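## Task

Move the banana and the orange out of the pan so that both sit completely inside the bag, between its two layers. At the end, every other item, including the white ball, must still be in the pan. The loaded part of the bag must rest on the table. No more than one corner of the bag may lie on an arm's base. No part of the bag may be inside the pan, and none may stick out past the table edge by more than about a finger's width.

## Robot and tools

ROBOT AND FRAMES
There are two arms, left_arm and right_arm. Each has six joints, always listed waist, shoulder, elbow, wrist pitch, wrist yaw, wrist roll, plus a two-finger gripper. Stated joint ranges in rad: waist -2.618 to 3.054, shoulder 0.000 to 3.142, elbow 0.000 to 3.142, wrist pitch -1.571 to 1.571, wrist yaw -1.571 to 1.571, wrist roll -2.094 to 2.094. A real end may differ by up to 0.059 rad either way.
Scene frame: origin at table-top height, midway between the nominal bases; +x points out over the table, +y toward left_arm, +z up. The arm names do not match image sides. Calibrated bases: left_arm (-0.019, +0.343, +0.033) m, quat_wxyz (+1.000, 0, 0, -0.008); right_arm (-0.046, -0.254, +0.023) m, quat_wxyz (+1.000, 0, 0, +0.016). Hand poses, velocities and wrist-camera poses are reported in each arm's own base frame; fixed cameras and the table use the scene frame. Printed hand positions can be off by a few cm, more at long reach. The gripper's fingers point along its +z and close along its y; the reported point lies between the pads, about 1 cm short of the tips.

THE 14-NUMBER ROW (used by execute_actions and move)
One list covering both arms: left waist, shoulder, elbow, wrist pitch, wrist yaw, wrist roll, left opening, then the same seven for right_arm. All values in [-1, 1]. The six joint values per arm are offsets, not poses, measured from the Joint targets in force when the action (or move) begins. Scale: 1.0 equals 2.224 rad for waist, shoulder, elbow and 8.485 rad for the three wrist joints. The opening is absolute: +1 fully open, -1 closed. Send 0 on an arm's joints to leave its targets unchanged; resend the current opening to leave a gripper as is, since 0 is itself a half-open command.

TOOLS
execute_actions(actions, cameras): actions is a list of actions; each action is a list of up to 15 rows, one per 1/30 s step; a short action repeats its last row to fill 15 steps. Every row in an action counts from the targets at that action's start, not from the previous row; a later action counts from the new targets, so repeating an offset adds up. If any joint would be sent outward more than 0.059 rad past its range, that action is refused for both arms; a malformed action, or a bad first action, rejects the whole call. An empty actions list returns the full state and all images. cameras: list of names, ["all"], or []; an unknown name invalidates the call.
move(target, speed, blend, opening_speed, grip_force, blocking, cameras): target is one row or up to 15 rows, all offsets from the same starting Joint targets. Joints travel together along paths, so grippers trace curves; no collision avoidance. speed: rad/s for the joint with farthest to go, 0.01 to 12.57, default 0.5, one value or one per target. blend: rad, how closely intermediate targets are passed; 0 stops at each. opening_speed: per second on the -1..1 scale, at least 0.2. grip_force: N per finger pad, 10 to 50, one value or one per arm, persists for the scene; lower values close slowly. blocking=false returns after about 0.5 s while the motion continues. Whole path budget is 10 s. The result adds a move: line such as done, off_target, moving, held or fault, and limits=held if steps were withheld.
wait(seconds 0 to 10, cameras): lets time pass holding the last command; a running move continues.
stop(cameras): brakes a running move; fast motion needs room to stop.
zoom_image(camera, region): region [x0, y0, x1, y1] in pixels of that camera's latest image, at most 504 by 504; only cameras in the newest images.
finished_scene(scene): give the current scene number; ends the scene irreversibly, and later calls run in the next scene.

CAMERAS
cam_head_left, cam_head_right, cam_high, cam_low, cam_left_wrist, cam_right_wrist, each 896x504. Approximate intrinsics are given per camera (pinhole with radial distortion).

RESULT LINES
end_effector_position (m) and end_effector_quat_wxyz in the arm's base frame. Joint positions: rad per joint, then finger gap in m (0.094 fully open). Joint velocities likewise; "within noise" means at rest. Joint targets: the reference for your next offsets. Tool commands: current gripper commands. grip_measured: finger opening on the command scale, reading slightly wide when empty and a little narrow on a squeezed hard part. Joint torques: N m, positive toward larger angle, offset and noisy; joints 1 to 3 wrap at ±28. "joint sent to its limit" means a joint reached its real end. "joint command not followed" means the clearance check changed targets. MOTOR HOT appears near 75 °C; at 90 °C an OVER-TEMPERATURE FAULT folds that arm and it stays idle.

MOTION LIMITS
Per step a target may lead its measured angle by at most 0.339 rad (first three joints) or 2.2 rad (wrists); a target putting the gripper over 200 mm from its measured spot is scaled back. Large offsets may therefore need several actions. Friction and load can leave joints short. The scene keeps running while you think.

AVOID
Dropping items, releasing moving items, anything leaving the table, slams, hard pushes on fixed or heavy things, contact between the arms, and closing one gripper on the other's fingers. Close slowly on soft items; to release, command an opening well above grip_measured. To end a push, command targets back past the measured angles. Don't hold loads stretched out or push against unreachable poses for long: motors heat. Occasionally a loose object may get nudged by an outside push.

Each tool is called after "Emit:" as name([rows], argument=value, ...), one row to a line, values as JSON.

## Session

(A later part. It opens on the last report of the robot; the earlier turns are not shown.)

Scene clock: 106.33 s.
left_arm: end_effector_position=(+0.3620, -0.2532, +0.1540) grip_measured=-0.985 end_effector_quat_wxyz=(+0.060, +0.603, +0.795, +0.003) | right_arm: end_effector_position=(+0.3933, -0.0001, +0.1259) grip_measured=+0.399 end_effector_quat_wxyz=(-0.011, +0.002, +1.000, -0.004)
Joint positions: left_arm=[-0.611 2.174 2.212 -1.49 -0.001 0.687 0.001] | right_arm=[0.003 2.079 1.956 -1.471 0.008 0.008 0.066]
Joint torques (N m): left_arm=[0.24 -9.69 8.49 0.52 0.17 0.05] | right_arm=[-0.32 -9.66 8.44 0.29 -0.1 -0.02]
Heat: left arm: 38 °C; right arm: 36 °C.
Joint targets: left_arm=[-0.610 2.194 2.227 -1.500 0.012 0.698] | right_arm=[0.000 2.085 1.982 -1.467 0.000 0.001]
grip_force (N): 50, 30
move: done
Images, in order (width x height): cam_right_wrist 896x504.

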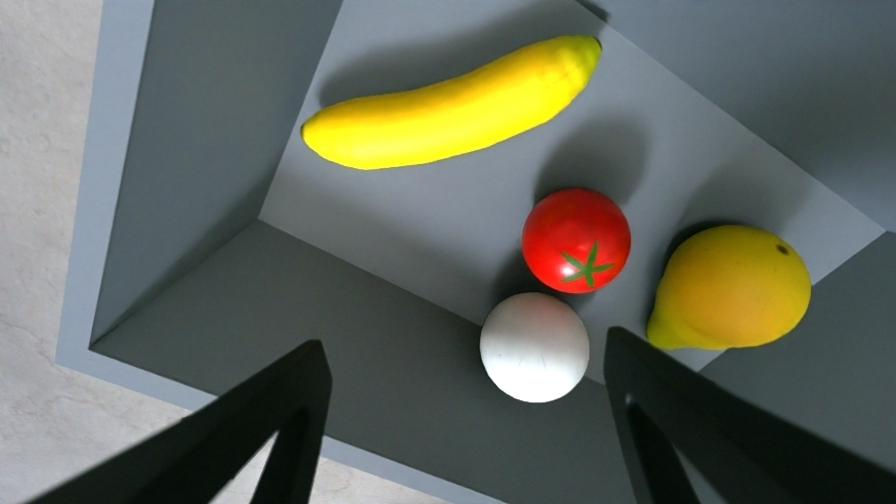

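Emit:
wait(seconds=0, cameras=["all"])

Emit:
zoom_image(camera="cam_high", region=[380, 100, 580, 300])

Scene clock: 109.17 s.
left_arm: end_effector_position=(+0.3620, -0.2532, +0.1540) grip_measured=-0.985 end_effector_quat_wxyz=(+0.060, +0.603, +0.795, +0.003) | right_arm: end_effector_position=(+0.3933, -0.0001, +0.1259) grip_measured=+0.399 end_effector_quat_wxyz=(-0.011, +0.002, +1.000, -0.004)
Joint positions: left_arm=[-0.611 2.174 2.212 -1.49 -0.001 0.687 0.001] | right_arm=[0.003 2.079 1.956 -1.471 0.008 0.008 0.066]
Joint torques (N m): left_arm=[0.25 -9.7 8.49 0.53 0.17 0.06] | right_arm=[-0.34 -9.69 8.44 0.29 -0.09 -0.02]
Heat: left arm: 39 °C; right arm: 37 °C.
Joint targets: left_arm=[-0.610 2.194 2.227 -1.500 0.012 0.698] | right_arm=[0.000 2.085 1.982 -1.467 0.000 0.001]
Tool commands: left_gripper/opening=-1.0 right_gripper/opening=+0.4
grip_force (N): 50, 30

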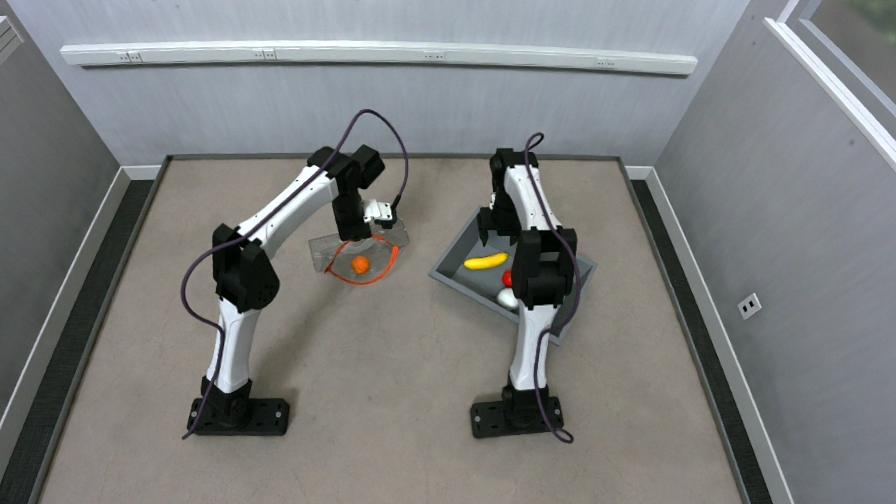

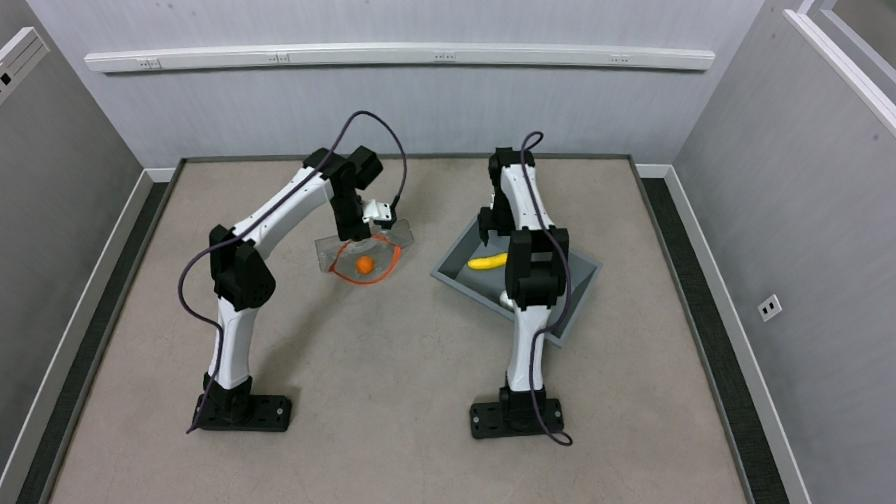

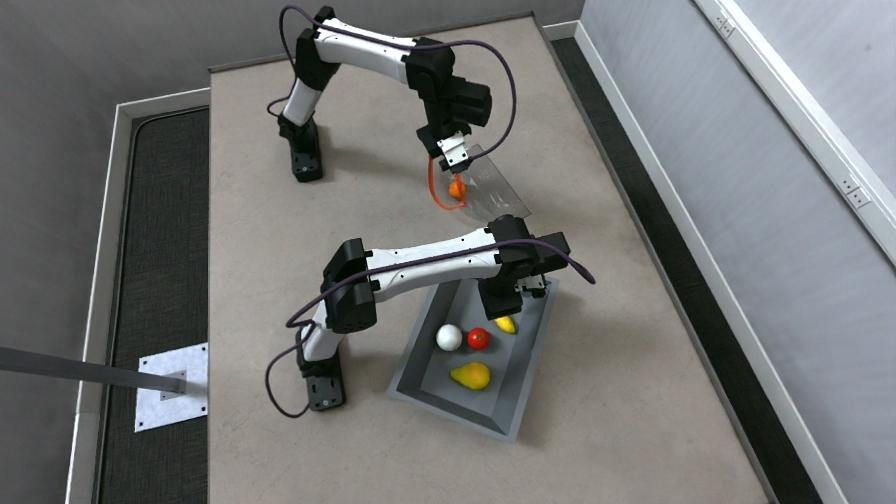

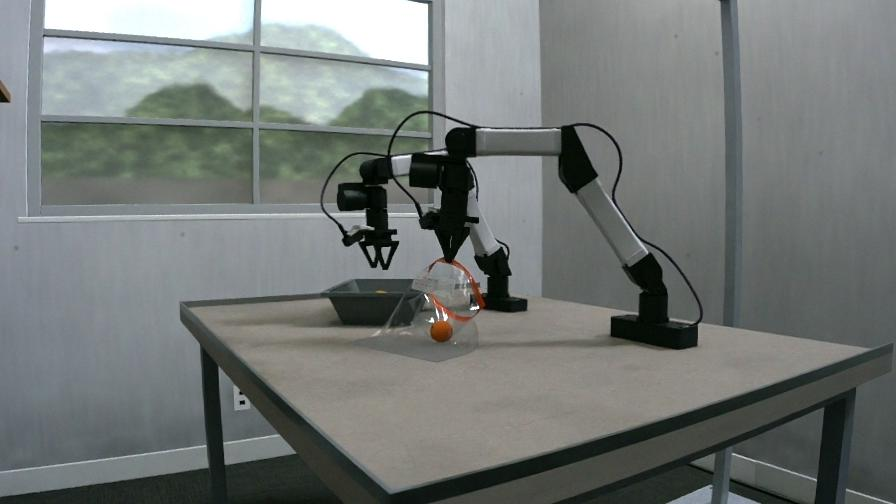

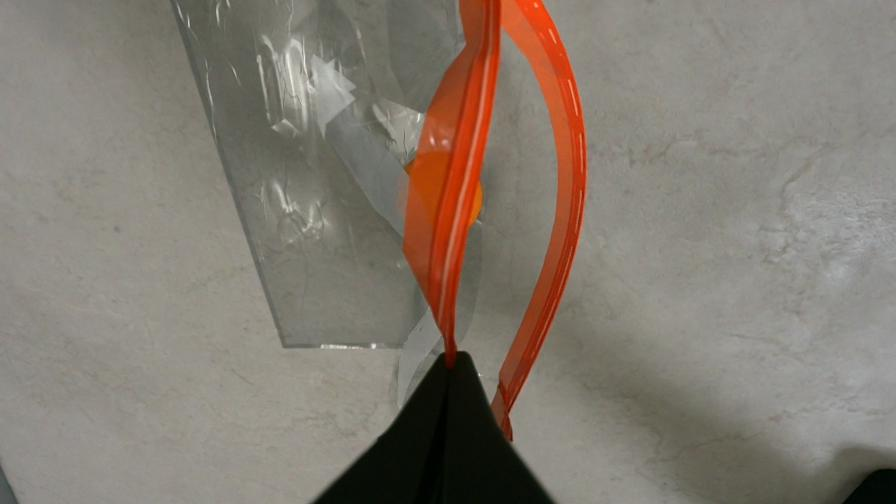

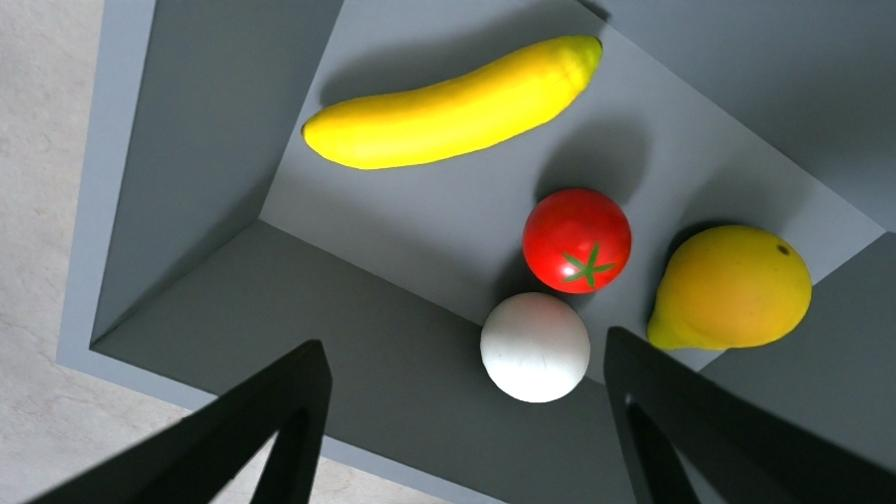

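Scaled by 2.520 from the camera's 896x504 image, which has a finer 1280x720 frame.

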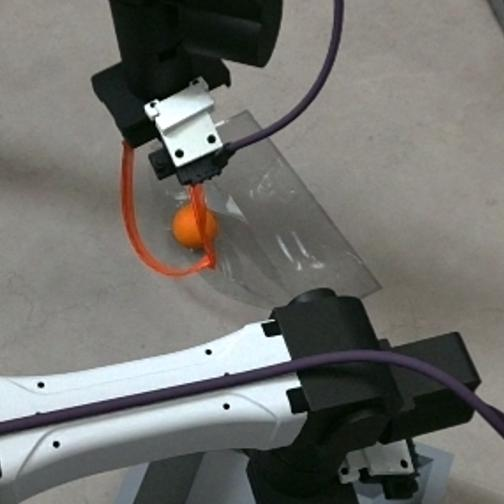

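Emit:
zoom_image(camera="cam_low", region=[340, 200, 540, 380])

Emit:
zoom_image(camera="cam_head_left", region=[280, 200, 440, 310])

Scaled by 2.520 from the camera's 896x504 image, which has a finer 1280x720 frame.

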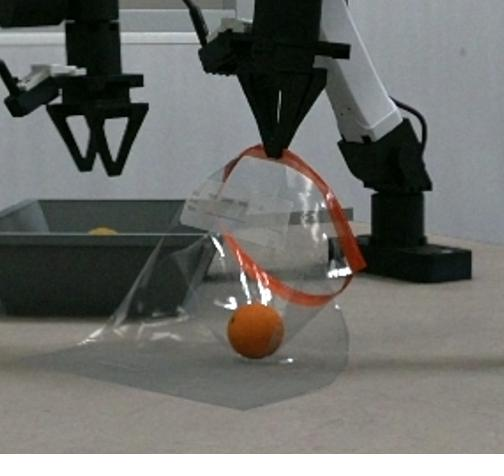

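Scaled by 3.150 from the camera's 896x504 image, which has a finer 1280x720 frame.

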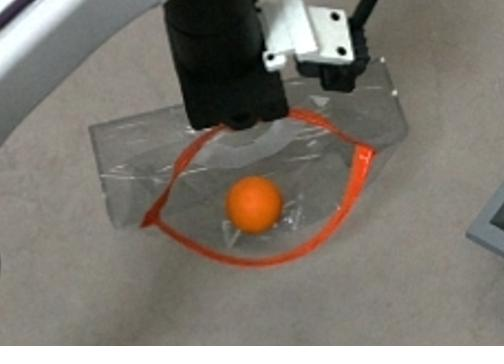

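Emit:
move(target=[0,0,0,0,0,0,-1,-0.0985,0.1461,0.1259,-0.0062,-0.0457,-0.2417,0.4], speed=1.2, cameras=["cam_right_wrist","cam_high"])

Scene clock: 116.13 s.
left_arm: end_effector_position=(+0.3620, -0.2532, +0.1540) grip_measured=-0.985 end_effector_quat_wxyz=(+0.060, +0.603, +0.795, +0.003) | right_arm: end_effector_position=(+0.4454, -0.0325, +0.0782) grip_measured=+0.399 end_effector_quat_wxyz=(-0.148, +0.771, -0.607, -0.124)
Joint positions: left_arm=[-0.611 2.174 2.212 -1.49 -0.001 0.687 0.001] | right_arm=[-0.216 2.396 2.237 -1.511 -0.375 -2.042 0.066]
Joint torques (N m): left_arm=[0.25 -9.73 8.47 0.53 0.17 0.05] | right_arm=[-0.32 -11.03 8.21 -0.09 -0.39 -0.05]
Heat: left arm: 40 °C; right arm: 38 °C.
Joint targets: left_arm=[-0.610 2.194 2.227 -1.500 0.012 0.698] | right_arm=[-0.220 2.410 2.262 -1.520 -0.388 -2.050]
grip_force (N): 50, 30
move: done
Images, in order (width x height): cam_high 896x504, cam_right_wrist 896x504.

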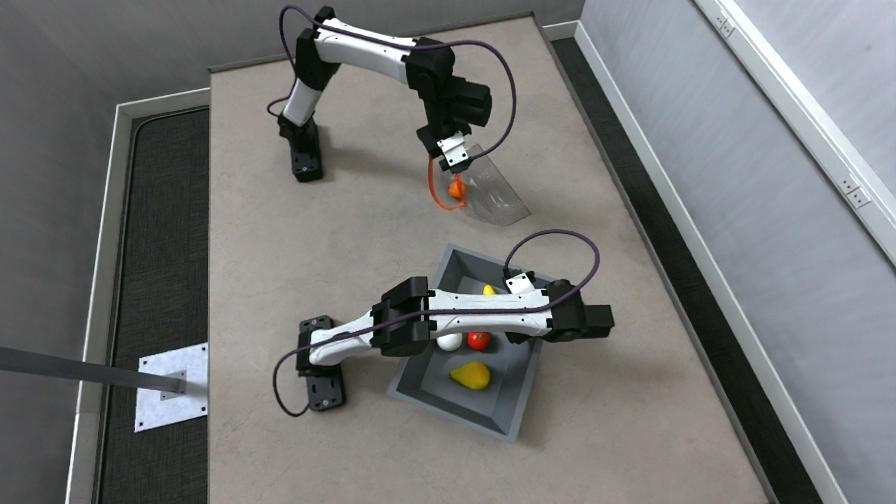

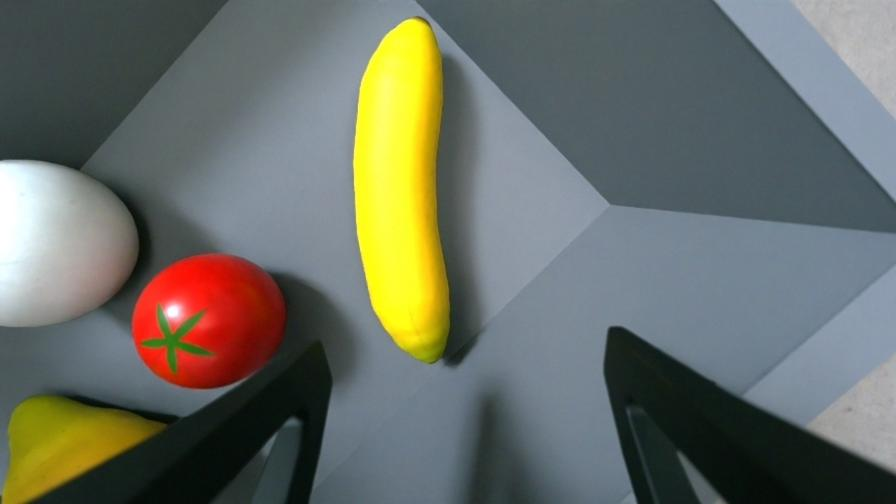

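Emit:
move(target=[0,0,0,0,0,0,-1,0.0132,0.009,-0.0369,0.0014,-0.0015,0.0058,0.3], speed=0.5, cameras=["cam_right_wrist"])

Scene clock: 118.33 s.
left_arm: end_effector_position=(+0.3620, -0.2532, +0.1540) grip_measured=-0.985 end_effector_quat_wxyz=(+0.060, +0.603, +0.795, +0.003) | right_arm: end_effector_position=(+0.4331, -0.0180, +0.0564) grip_measured=+0.301 end_effector_quat_wxyz=(-0.131, +0.759, -0.615, -0.166)
Joint positions: left_arm=[-0.611 2.174 2.212 -1.49 -0.001 0.687 0.001] | right_arm=[-0.194 2.421 2.181 -1.511 -0.388 -2.009 0.061]
Joint torques (N m): left_arm=[0.27 -9.69 8.47 0.53 0.17 0.05] | right_arm=[0.51 -11.49 5.63 -0.1 -0.39 0.09]
Heat: left arm: 40 °C; right arm: 38 °C.
Joint targets: left_arm=[-0.610 2.194 2.227 -1.500 0.012 0.698] | right_arm=[-0.190 2.430 2.180 -1.508 -0.401 -2.001]
grip_force (N): 50, 30
move: done
Images, in order (width x height): cam_right_wrist 896x504.

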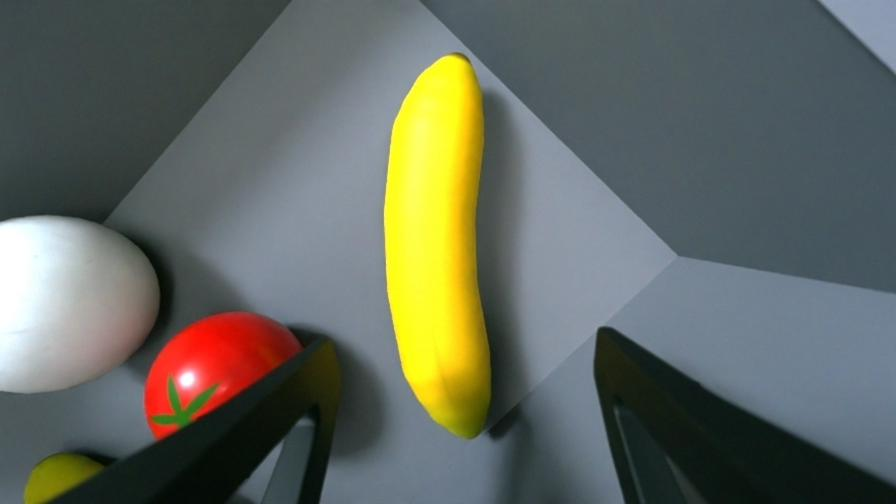

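Emit:
move(target=[0,0,0,0,0,0,-1,0,0.0072,-0.0616,0.0184,0,0,0.05], speed=0.25, cameras=["cam_right_wrist"])

Scene clock: 120.17 s.
left_arm: end_effector_position=(+0.3620, -0.2532, +0.1540) grip_measured=-0.985 end_effector_quat_wxyz=(+0.060, +0.603, +0.795, +0.003) | right_arm: end_effector_position=(+0.4295, -0.0168, +0.0177) grip_measured=+0.051 end_effector_quat_wxyz=(-0.129, +0.758, -0.616, -0.172)
Joint positions: left_arm=[-0.611 2.174 2.212 -1.49 -0.001 0.687 0.001] | right_arm=[-0.194 2.433 2.045 -1.376 -0.39 -2.008 0.049]
Joint torques (N m): left_arm=[0.24 -9.7 8.5 0.53 0.17 0.06] | right_arm=[0.35 -11.07 5.44 0.08 -0.37 0.12]
Heat: left arm: 40 °C; right arm: 39 °C.
Joint targets: left_arm=[-0.610 2.194 2.227 -1.500 0.012 0.698] | right_arm=[-0.190 2.446 2.043 -1.352 -0.401 -2.001]
grip_force (N): 50, 30
move: done
Images, in order (width x height): cam_right_wrist 896x504.

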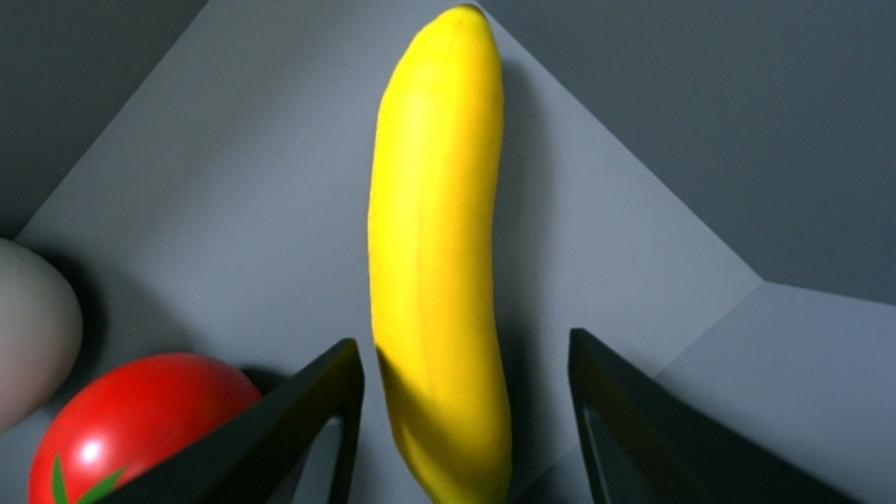

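Emit:
move([
  [0,0,0,0,0,0,-1,0,0,-0.0144,0.0038,0,0,0.05],
  [0,0,0,0,0,0,-1,0,0,-0.0144,0.0038,0,0,-0.4],
], speed=0.25, cameras=["cam_right_wrist"])

Scene clock: 122.83 s.
left_arm: end_effector_position=(+0.3620, -0.2532, +0.1540) grip_measured=-0.985 end_effector_quat_wxyz=(+0.060, +0.603, +0.795, +0.003) | right_arm: end_effector_position=(+0.4329, -0.0162, +0.0101) grip_measured=-0.394 end_effector_quat_wxyz=(-0.137, +0.759, -0.615, -0.165)
Joint positions: left_arm=[-0.611 2.174 2.212 -1.49 -0.001 0.687 0.001] | right_arm=[-0.194 2.433 2.016 -1.329 -0.398 -2.008 0.028]
Joint torques (N m): left_arm=[0.27 -9.69 8.43 0.52 0.17 0.06] | right_arm=[0.36 -11.11 5.15 -0.04 -0.31 0.12]
Heat: left arm: 40 °C; right arm: 40 °C.
Joint targets: left_arm=[-0.610 2.194 2.227 -1.500 0.012 0.698] | right_arm=[-0.190 2.446 2.011 -1.320 -0.401 -2.001]
grip_force (N): 50, 30
move: done
Images, in order (width x height): cam_right_wrist 896x504.

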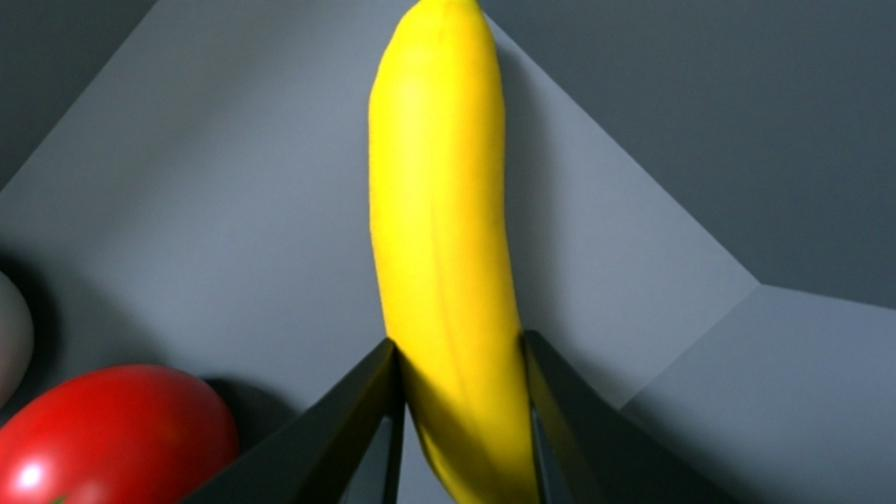

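Emit:
move(target=[0,0,0,0,0,0,-1,0,0,0,0,0,0,-0.52])

Scene clock: 123.63 s.
left_arm: end_effector_position=(+0.3620, -0.2532, +0.1540) grip_measured=-0.985 end_effector_quat_wxyz=(+0.060, +0.603, +0.795, +0.003) | right_arm: end_effector_position=(+0.4329, -0.0162, +0.0101) grip_measured=-0.461 end_effector_quat_wxyz=(-0.137, +0.759, -0.615, -0.165)
Joint positions: left_arm=[-0.611 2.174 2.212 -1.49 -0.001 0.687 0.001] | right_arm=[-0.194 2.433 2.016 -1.329 -0.398 -2.008 0.025]
Joint torques (N m): left_arm=[0.24 -9.74 8.51 0.53 0.17 0.06] | right_arm=[0.36 -11.07 5.16 -0.03 -0.31 0.12]
Heat: left arm: 40 °C; right arm: 40 °C.
Joint targets: left_arm=[-0.610 2.194 2.227 -1.500 0.012 0.698] | right_arm=[-0.190 2.446 2.011 -1.320 -0.401 -2.001]
grip_force (N): 50, 30
move: done

Emit:
move([
  [0,0,0,0,0,0,-1,0,0,0.076,-0.0222,0,0,-0.56],
  [0,0,0,0,0,0,-1,0,-0.0787,0.0679,-0.0236,0,0,-0.56],
  [0,0,0,0,0,0,-1,0.1304,-0.3404,-0.1772,-0.0209,0,0,-0.56],
], speed=[0.3,0.5,0.7], blend=0.03, grip_force=[50,40], cameras=["cam_right_wrist","cam_high"])

Scene clock: 127.60 s.
left_arm: end_effector_position=(+0.3620, -0.2532, +0.1540) grip_measured=-0.985 end_effector_quat_wxyz=(+0.060, +0.603, +0.795, +0.003) | right_arm: end_effector_position=(+0.2928, +0.0960, +0.1774) grip_measured=-0.503 end_effector_quat_wxyz=(-0.154, +0.850, -0.488, -0.125)
Joint positions: left_arm=[-0.611 2.174 2.212 -1.49 -0.001 0.687 0.001] | right_arm=[0.096 1.713 1.62 -1.505 -0.398 -2.008 0.023]
Joint torques (N m): left_arm=[0.23 -9.69 8.47 0.53 0.16 0.05] | right_arm=[0.36 -9.2 5.57 0.23 -0.32 0.13]
Heat: left arm: 40 °C; right arm: 41 °C.
Joint targets: left_arm=[-0.610 2.194 2.227 -1.500 0.012 0.698] | right_arm=[0.100 1.689 1.617 -1.497 -0.401 -2.001]
grip_force (N): 50, 40
move: done
Images, in order (width x height): cam_high 896x504, cam_right_wrist 896x504.

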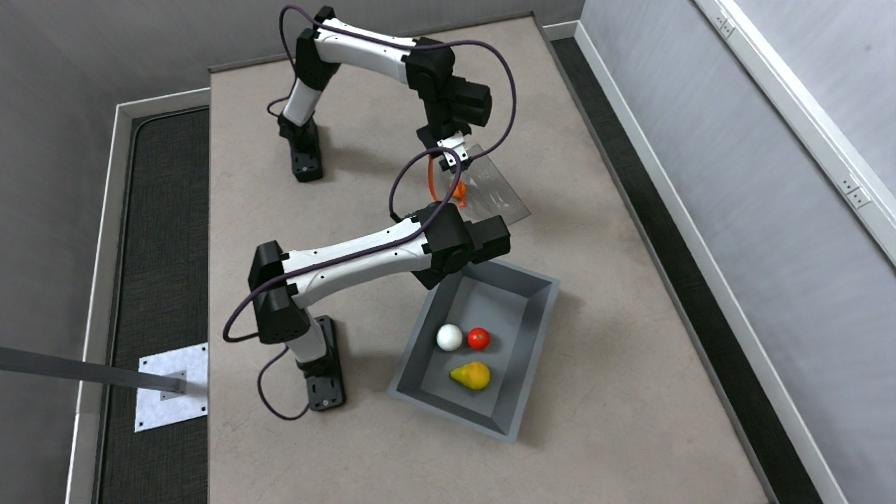

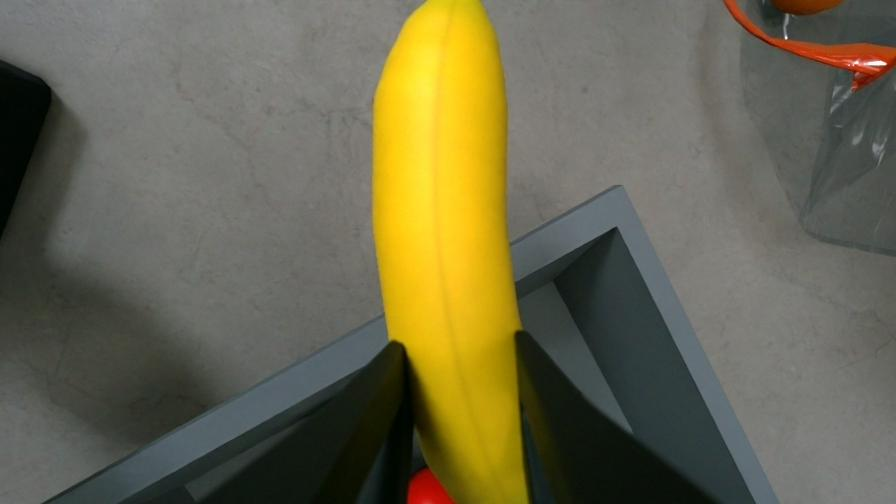

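Emit:
move(target=[0,0,0,0,0,0,-1,0.3633,-0.163,-0.324,0.1144,0.0841,0.2862,-0.56], speed=1.2, cameras=["cam_right_wrist","cam_high","cam_head_left","cam_low"])

Scene clock: 130.80 s.
left_arm: end_effector_position=(+0.3620, -0.2532, +0.1540) grip_measured=-0.985 end_effector_quat_wxyz=(+0.060, +0.603, +0.795, +0.003) | right_arm: end_effector_position=(+0.2510, +0.2340, +0.1152) grip_measured=-0.503 end_effector_quat_wxyz=(+0.308, -0.186, +0.932, +0.057)
Joint positions: left_arm=[-0.611 2.174 2.212 -1.49 -0.001 0.687 0.001] | right_arm=[0.901 1.354 0.899 -0.546 0.301 0.419 0.023]
Joint torques (N m): left_arm=[0.25 -9.66 8.47 0.52 0.18 0.06] | right_arm=[0.68 -7.34 6.64 1.45 0.19 0.09]
Heat: left arm: 41 °C; right arm: 41 °C.
Joint targets: left_arm=[-0.610 2.194 2.227 -1.500 0.012 0.698] | right_arm=[0.908 1.326 0.896 -0.527 0.313 0.427]
grip_force (N): 50, 40
move: done
Images, in order (width x height): cam_head_left 896x504, cam_high 896x504, cam_low 896x504, cam_right_wrist 896x504.

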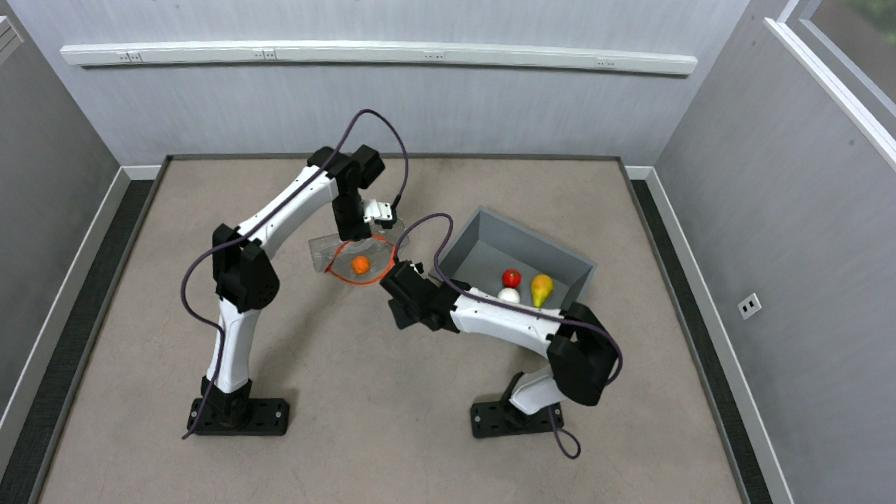

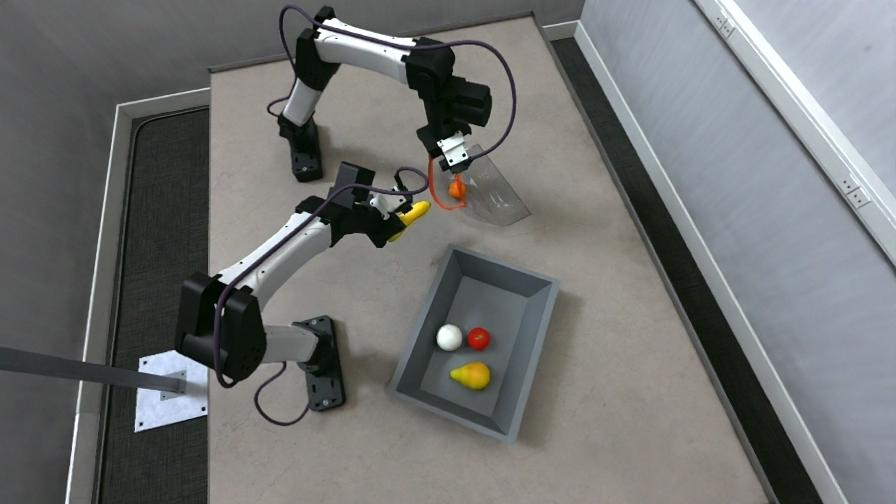

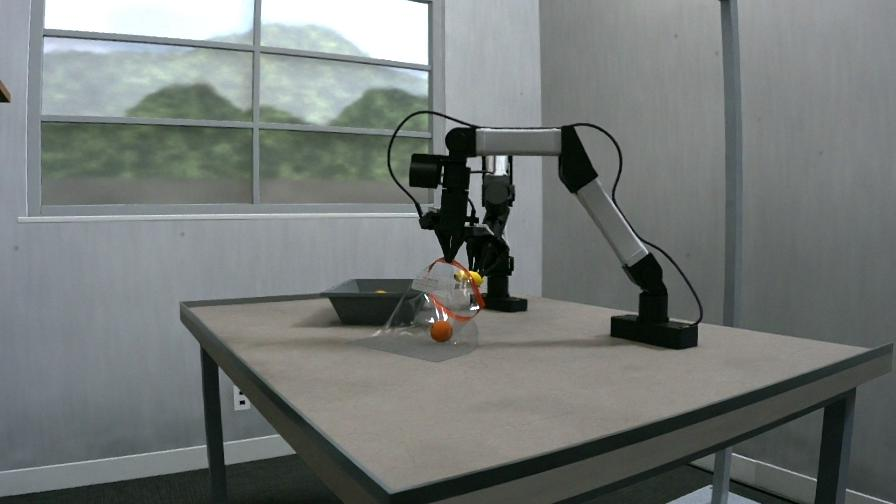

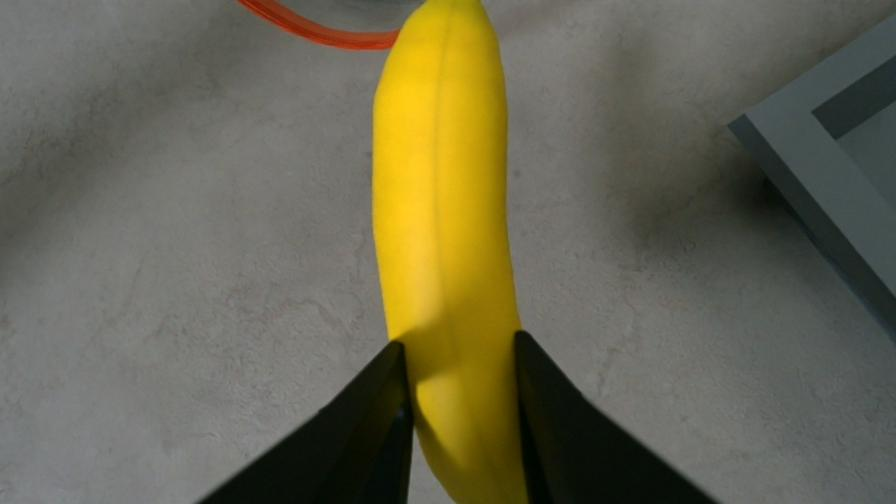

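Emit:
move(target=[0,0,0,0,0,0,-1,-0.0475,0.1412,0.0544,0.0251,-0.0068,-0.0102,-0.56], speed=0.3, cameras=["cam_right_wrist","cam_left_wrist","cam_head_left","cam_low","cam_high"])

Emit:
zoom_image(camera="cam_low", region=[380, 210, 540, 370])

Emit:
zoom_image(camera="cam_head_left", region=[280, 190, 440, 340])

Scene clock: 148.60 s.
left_arm: end_effector_position=(+0.3620, -0.2532, +0.1540) grip_measured=-0.985 end_effector_quat_wxyz=(+0.060, +0.603, +0.795, +0.003) | right_arm: end_effector_position=(+0.3112, +0.2601, +0.0766) grip_measured=-0.503 end_effector_quat_wxyz=(+0.311, -0.179, +0.932, +0.053)
Joint positions: left_arm=[-0.611 2.174 2.212 -1.49 -0.001 0.687 0.001] | right_arm=[0.808 1.632 0.987 -0.334 0.263 0.349 0.023]
Joint torques (N m): left_arm=[0.25 -9.69 8.46 0.53 0.17 0.05] | right_arm=[-0.55 -6.35 9.5 1.53 0.02 -0.02]
Heat: left arm: 41 °C; right arm: 39 °C.
Joint targets: left_arm=[-0.610 2.194 2.227 -1.500 0.012 0.698] | right_arm=[0.802 1.641 1.017 -0.313 0.255 0.341]
grip_force (N): 50, 40
move: done
Images, in order (width x height): cam_head_left 896x504, cam_high 896x504, cam_low 896x504, cam_left_wrist 896x504, cam_right_wrist 896x504.

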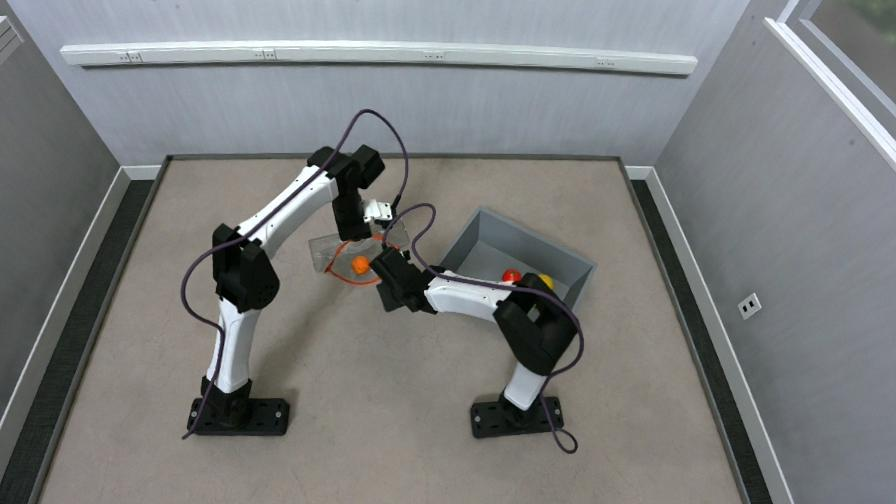

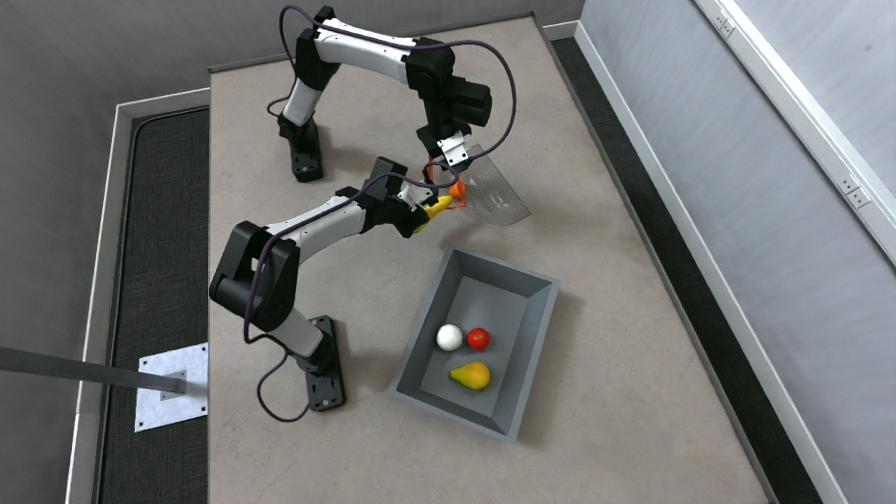

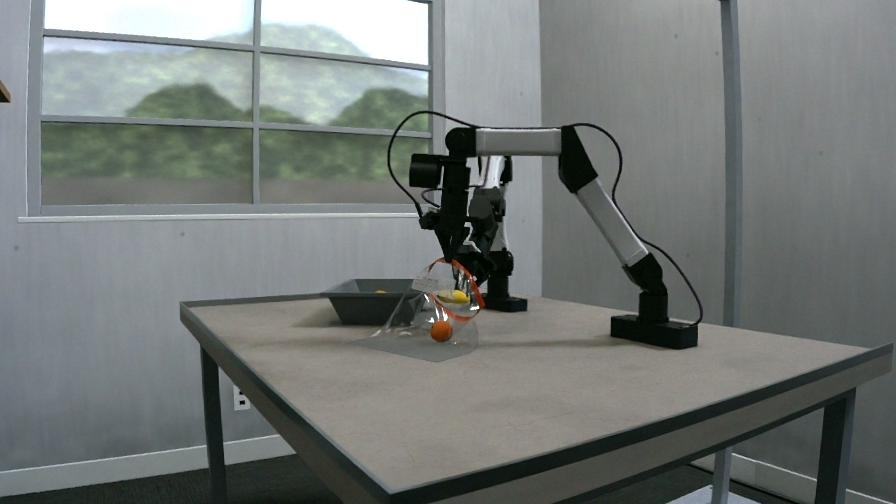

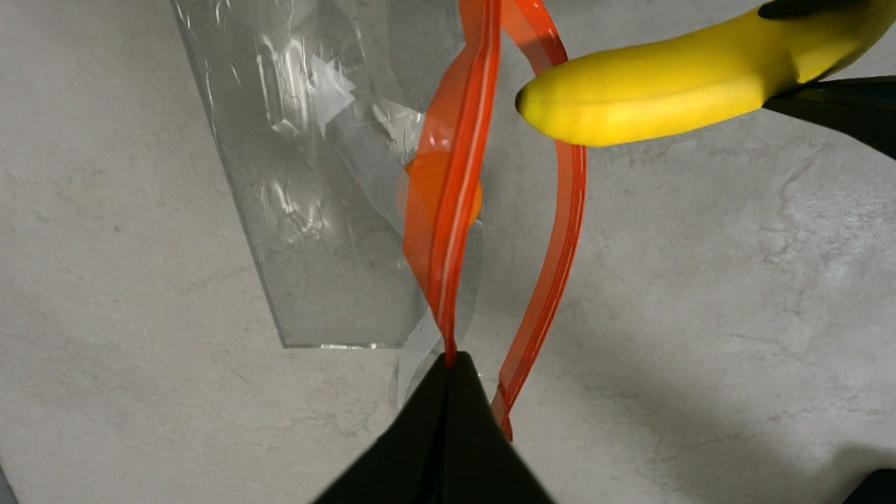

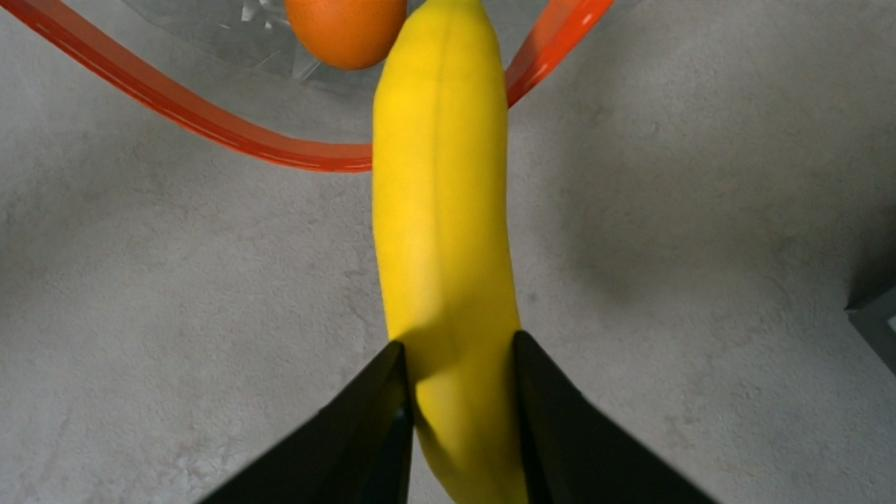

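Scaled by 3.150 from the camera's 896x504 image, which has a finer 1280x720 frame.

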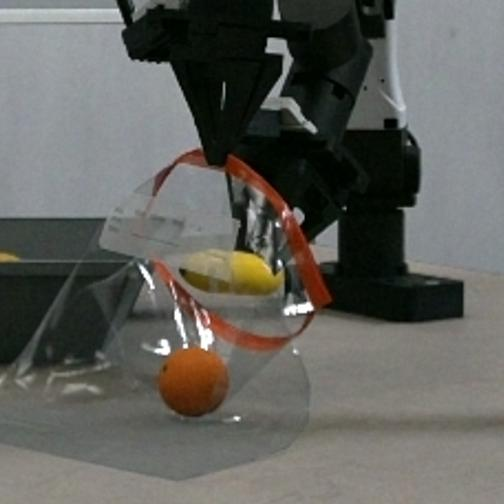

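Scaled by 3.150 from the camera's 896x504 image, which has a finer 1280x720 frame.

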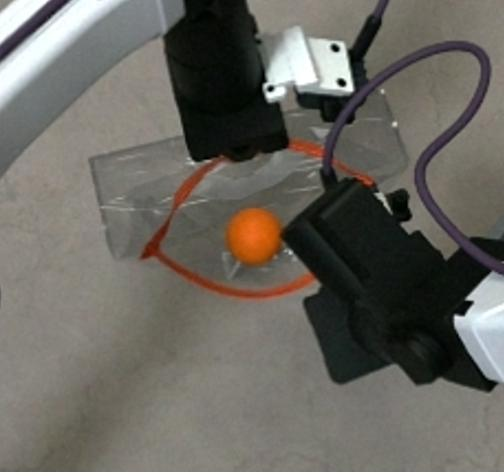

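Emit:
move(target=[0,0,0,0,0,0,-1,-0.0175,0.0562,0.0409,0.0074,-0.0028,-0.0042,-0.56], speed=0.25, cameras=["cam_right_wrist","cam_left_wrist"])

Scene clock: 150.43 s.
left_arm: end_effector_position=(+0.3620, -0.2532, +0.1540) grip_measured=-0.985 end_effector_quat_wxyz=(+0.060, +0.603, +0.795, +0.003) | right_arm: end_effector_position=(+0.3441, +0.2755, +0.0689) grip_measured=-0.503 end_effector_quat_wxyz=(+0.319, -0.178, +0.929, +0.059)
Joint positions: left_arm=[-0.611 2.174 2.212 -1.49 -0.001 0.687 0.001] | right_arm=[0.769 1.756 1.079 -0.271 0.24 0.313 0.023]
Joint torques (N m): left_arm=[0.23 -9.66 8.5 0.53 0.17 0.06] | right_arm=[-0.54 -7.23 9.39 1.51 0 -0.04]
Heat: left arm: 41 °C; right arm: 39 °C.
Joint targets: left_arm=[-0.610 2.194 2.227 -1.500 0.012 0.698] | right_arm=[0.763 1.766 1.108 -0.250 0.232 0.305]
grip_force (N): 50, 40
move: done
Images, in order (width x height): cam_left_wrist 896x504, cam_right_wrist 896x504.

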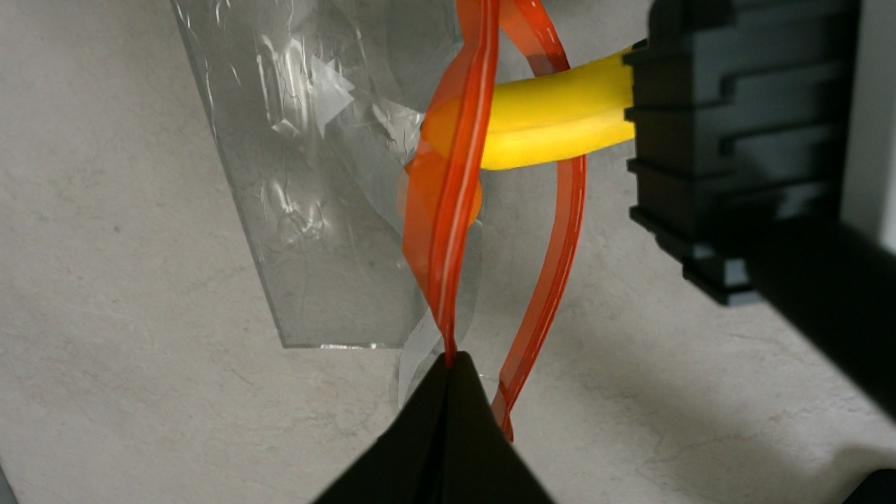

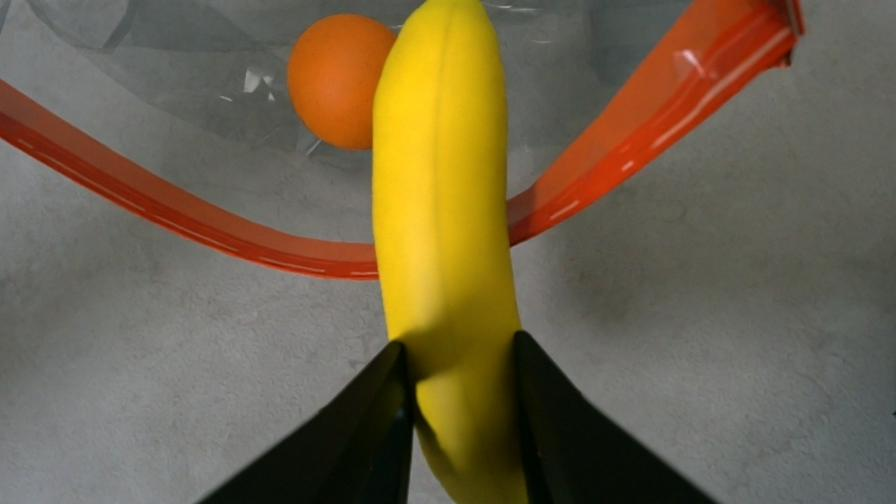

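Emit:
move(target=[0,0,0,0,0,0,-1,0,0.036,-0.0553,0.0187,0,0,-0.56], speed=0.2, cameras=["cam_right_wrist","cam_left_wrist","cam_low"])

Emit:
zoom_image(camera="cam_low", region=[380, 210, 540, 370])

Scene clock: 152.93 s.
left_arm: end_effector_position=(+0.3620, -0.2532, +0.1540) grip_measured=-0.985 end_effector_quat_wxyz=(+0.060, +0.603, +0.795, +0.003) | right_arm: end_effector_position=(+0.3418, +0.2736, +0.0252) grip_measured=-0.503 end_effector_quat_wxyz=(+0.315, -0.179, +0.930, +0.057)
Joint positions: left_arm=[-0.611 2.174 2.212 -1.49 -0.001 0.687 0.001] | right_arm=[0.769 1.836 0.987 -0.109 0.239 0.313 0.023]
Joint torques (N m): left_arm=[0.24 -9.7 8.47 0.53 0.17 0.05] | right_arm=[-0.5 -7.45 5.91 1.46 0.02 -0.04]
Heat: left arm: 42 °C; right arm: 38 °C.
Joint targets: left_arm=[-0.610 2.194 2.227 -1.500 0.012 0.698] | right_arm=[0.763 1.846 0.985 -0.092 0.232 0.305]
grip_force (N): 50, 40
move: done
Images, in order (width x height): cam_low 896x504, cam_left_wrist 896x504, cam_right_wrist 896x504.

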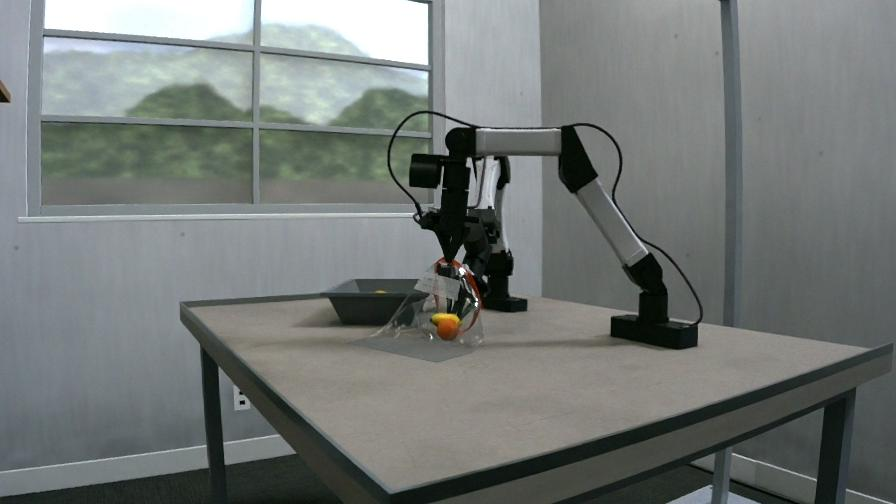

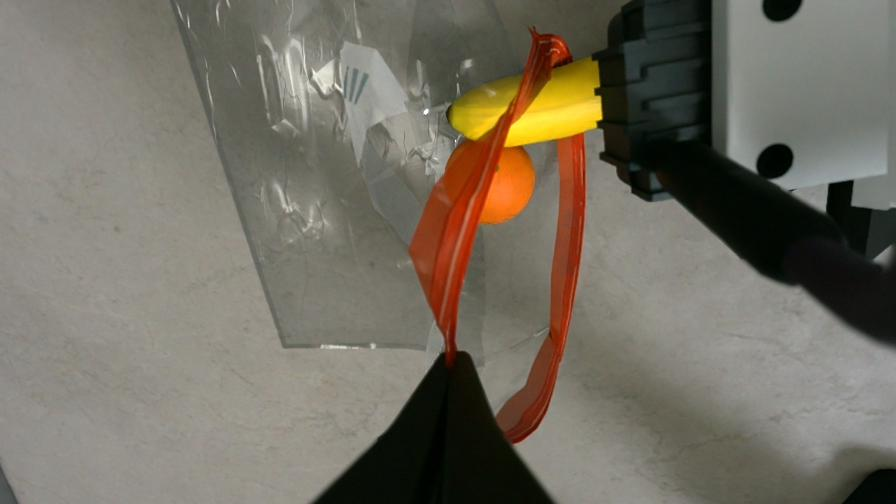

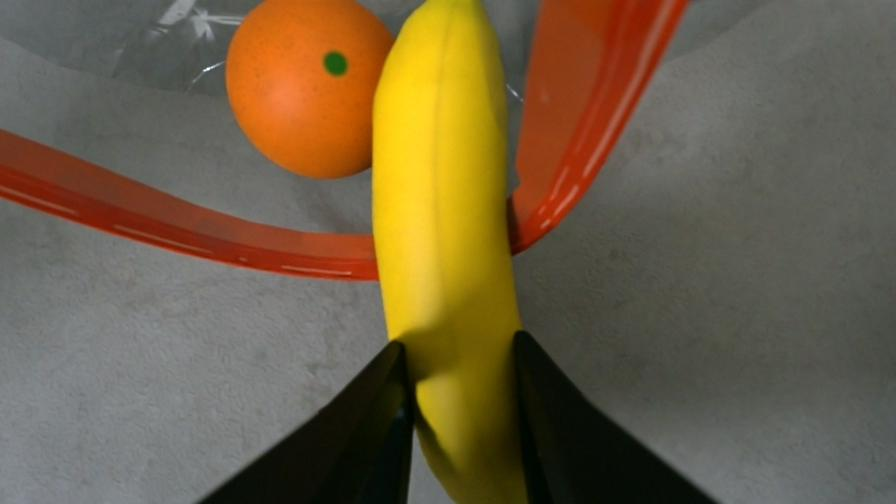

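Scaled by 3.150 from the camera's 896x504 image, which has a finer 1280x720 frame.

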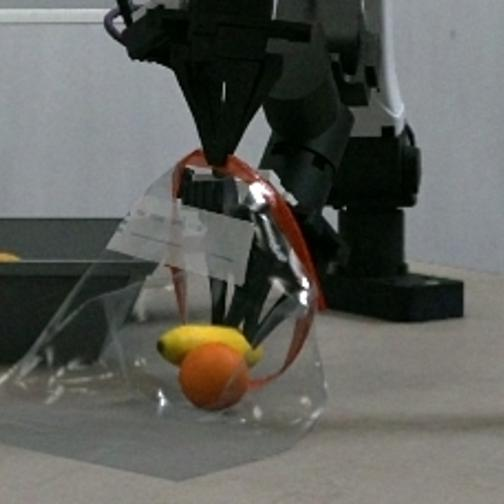

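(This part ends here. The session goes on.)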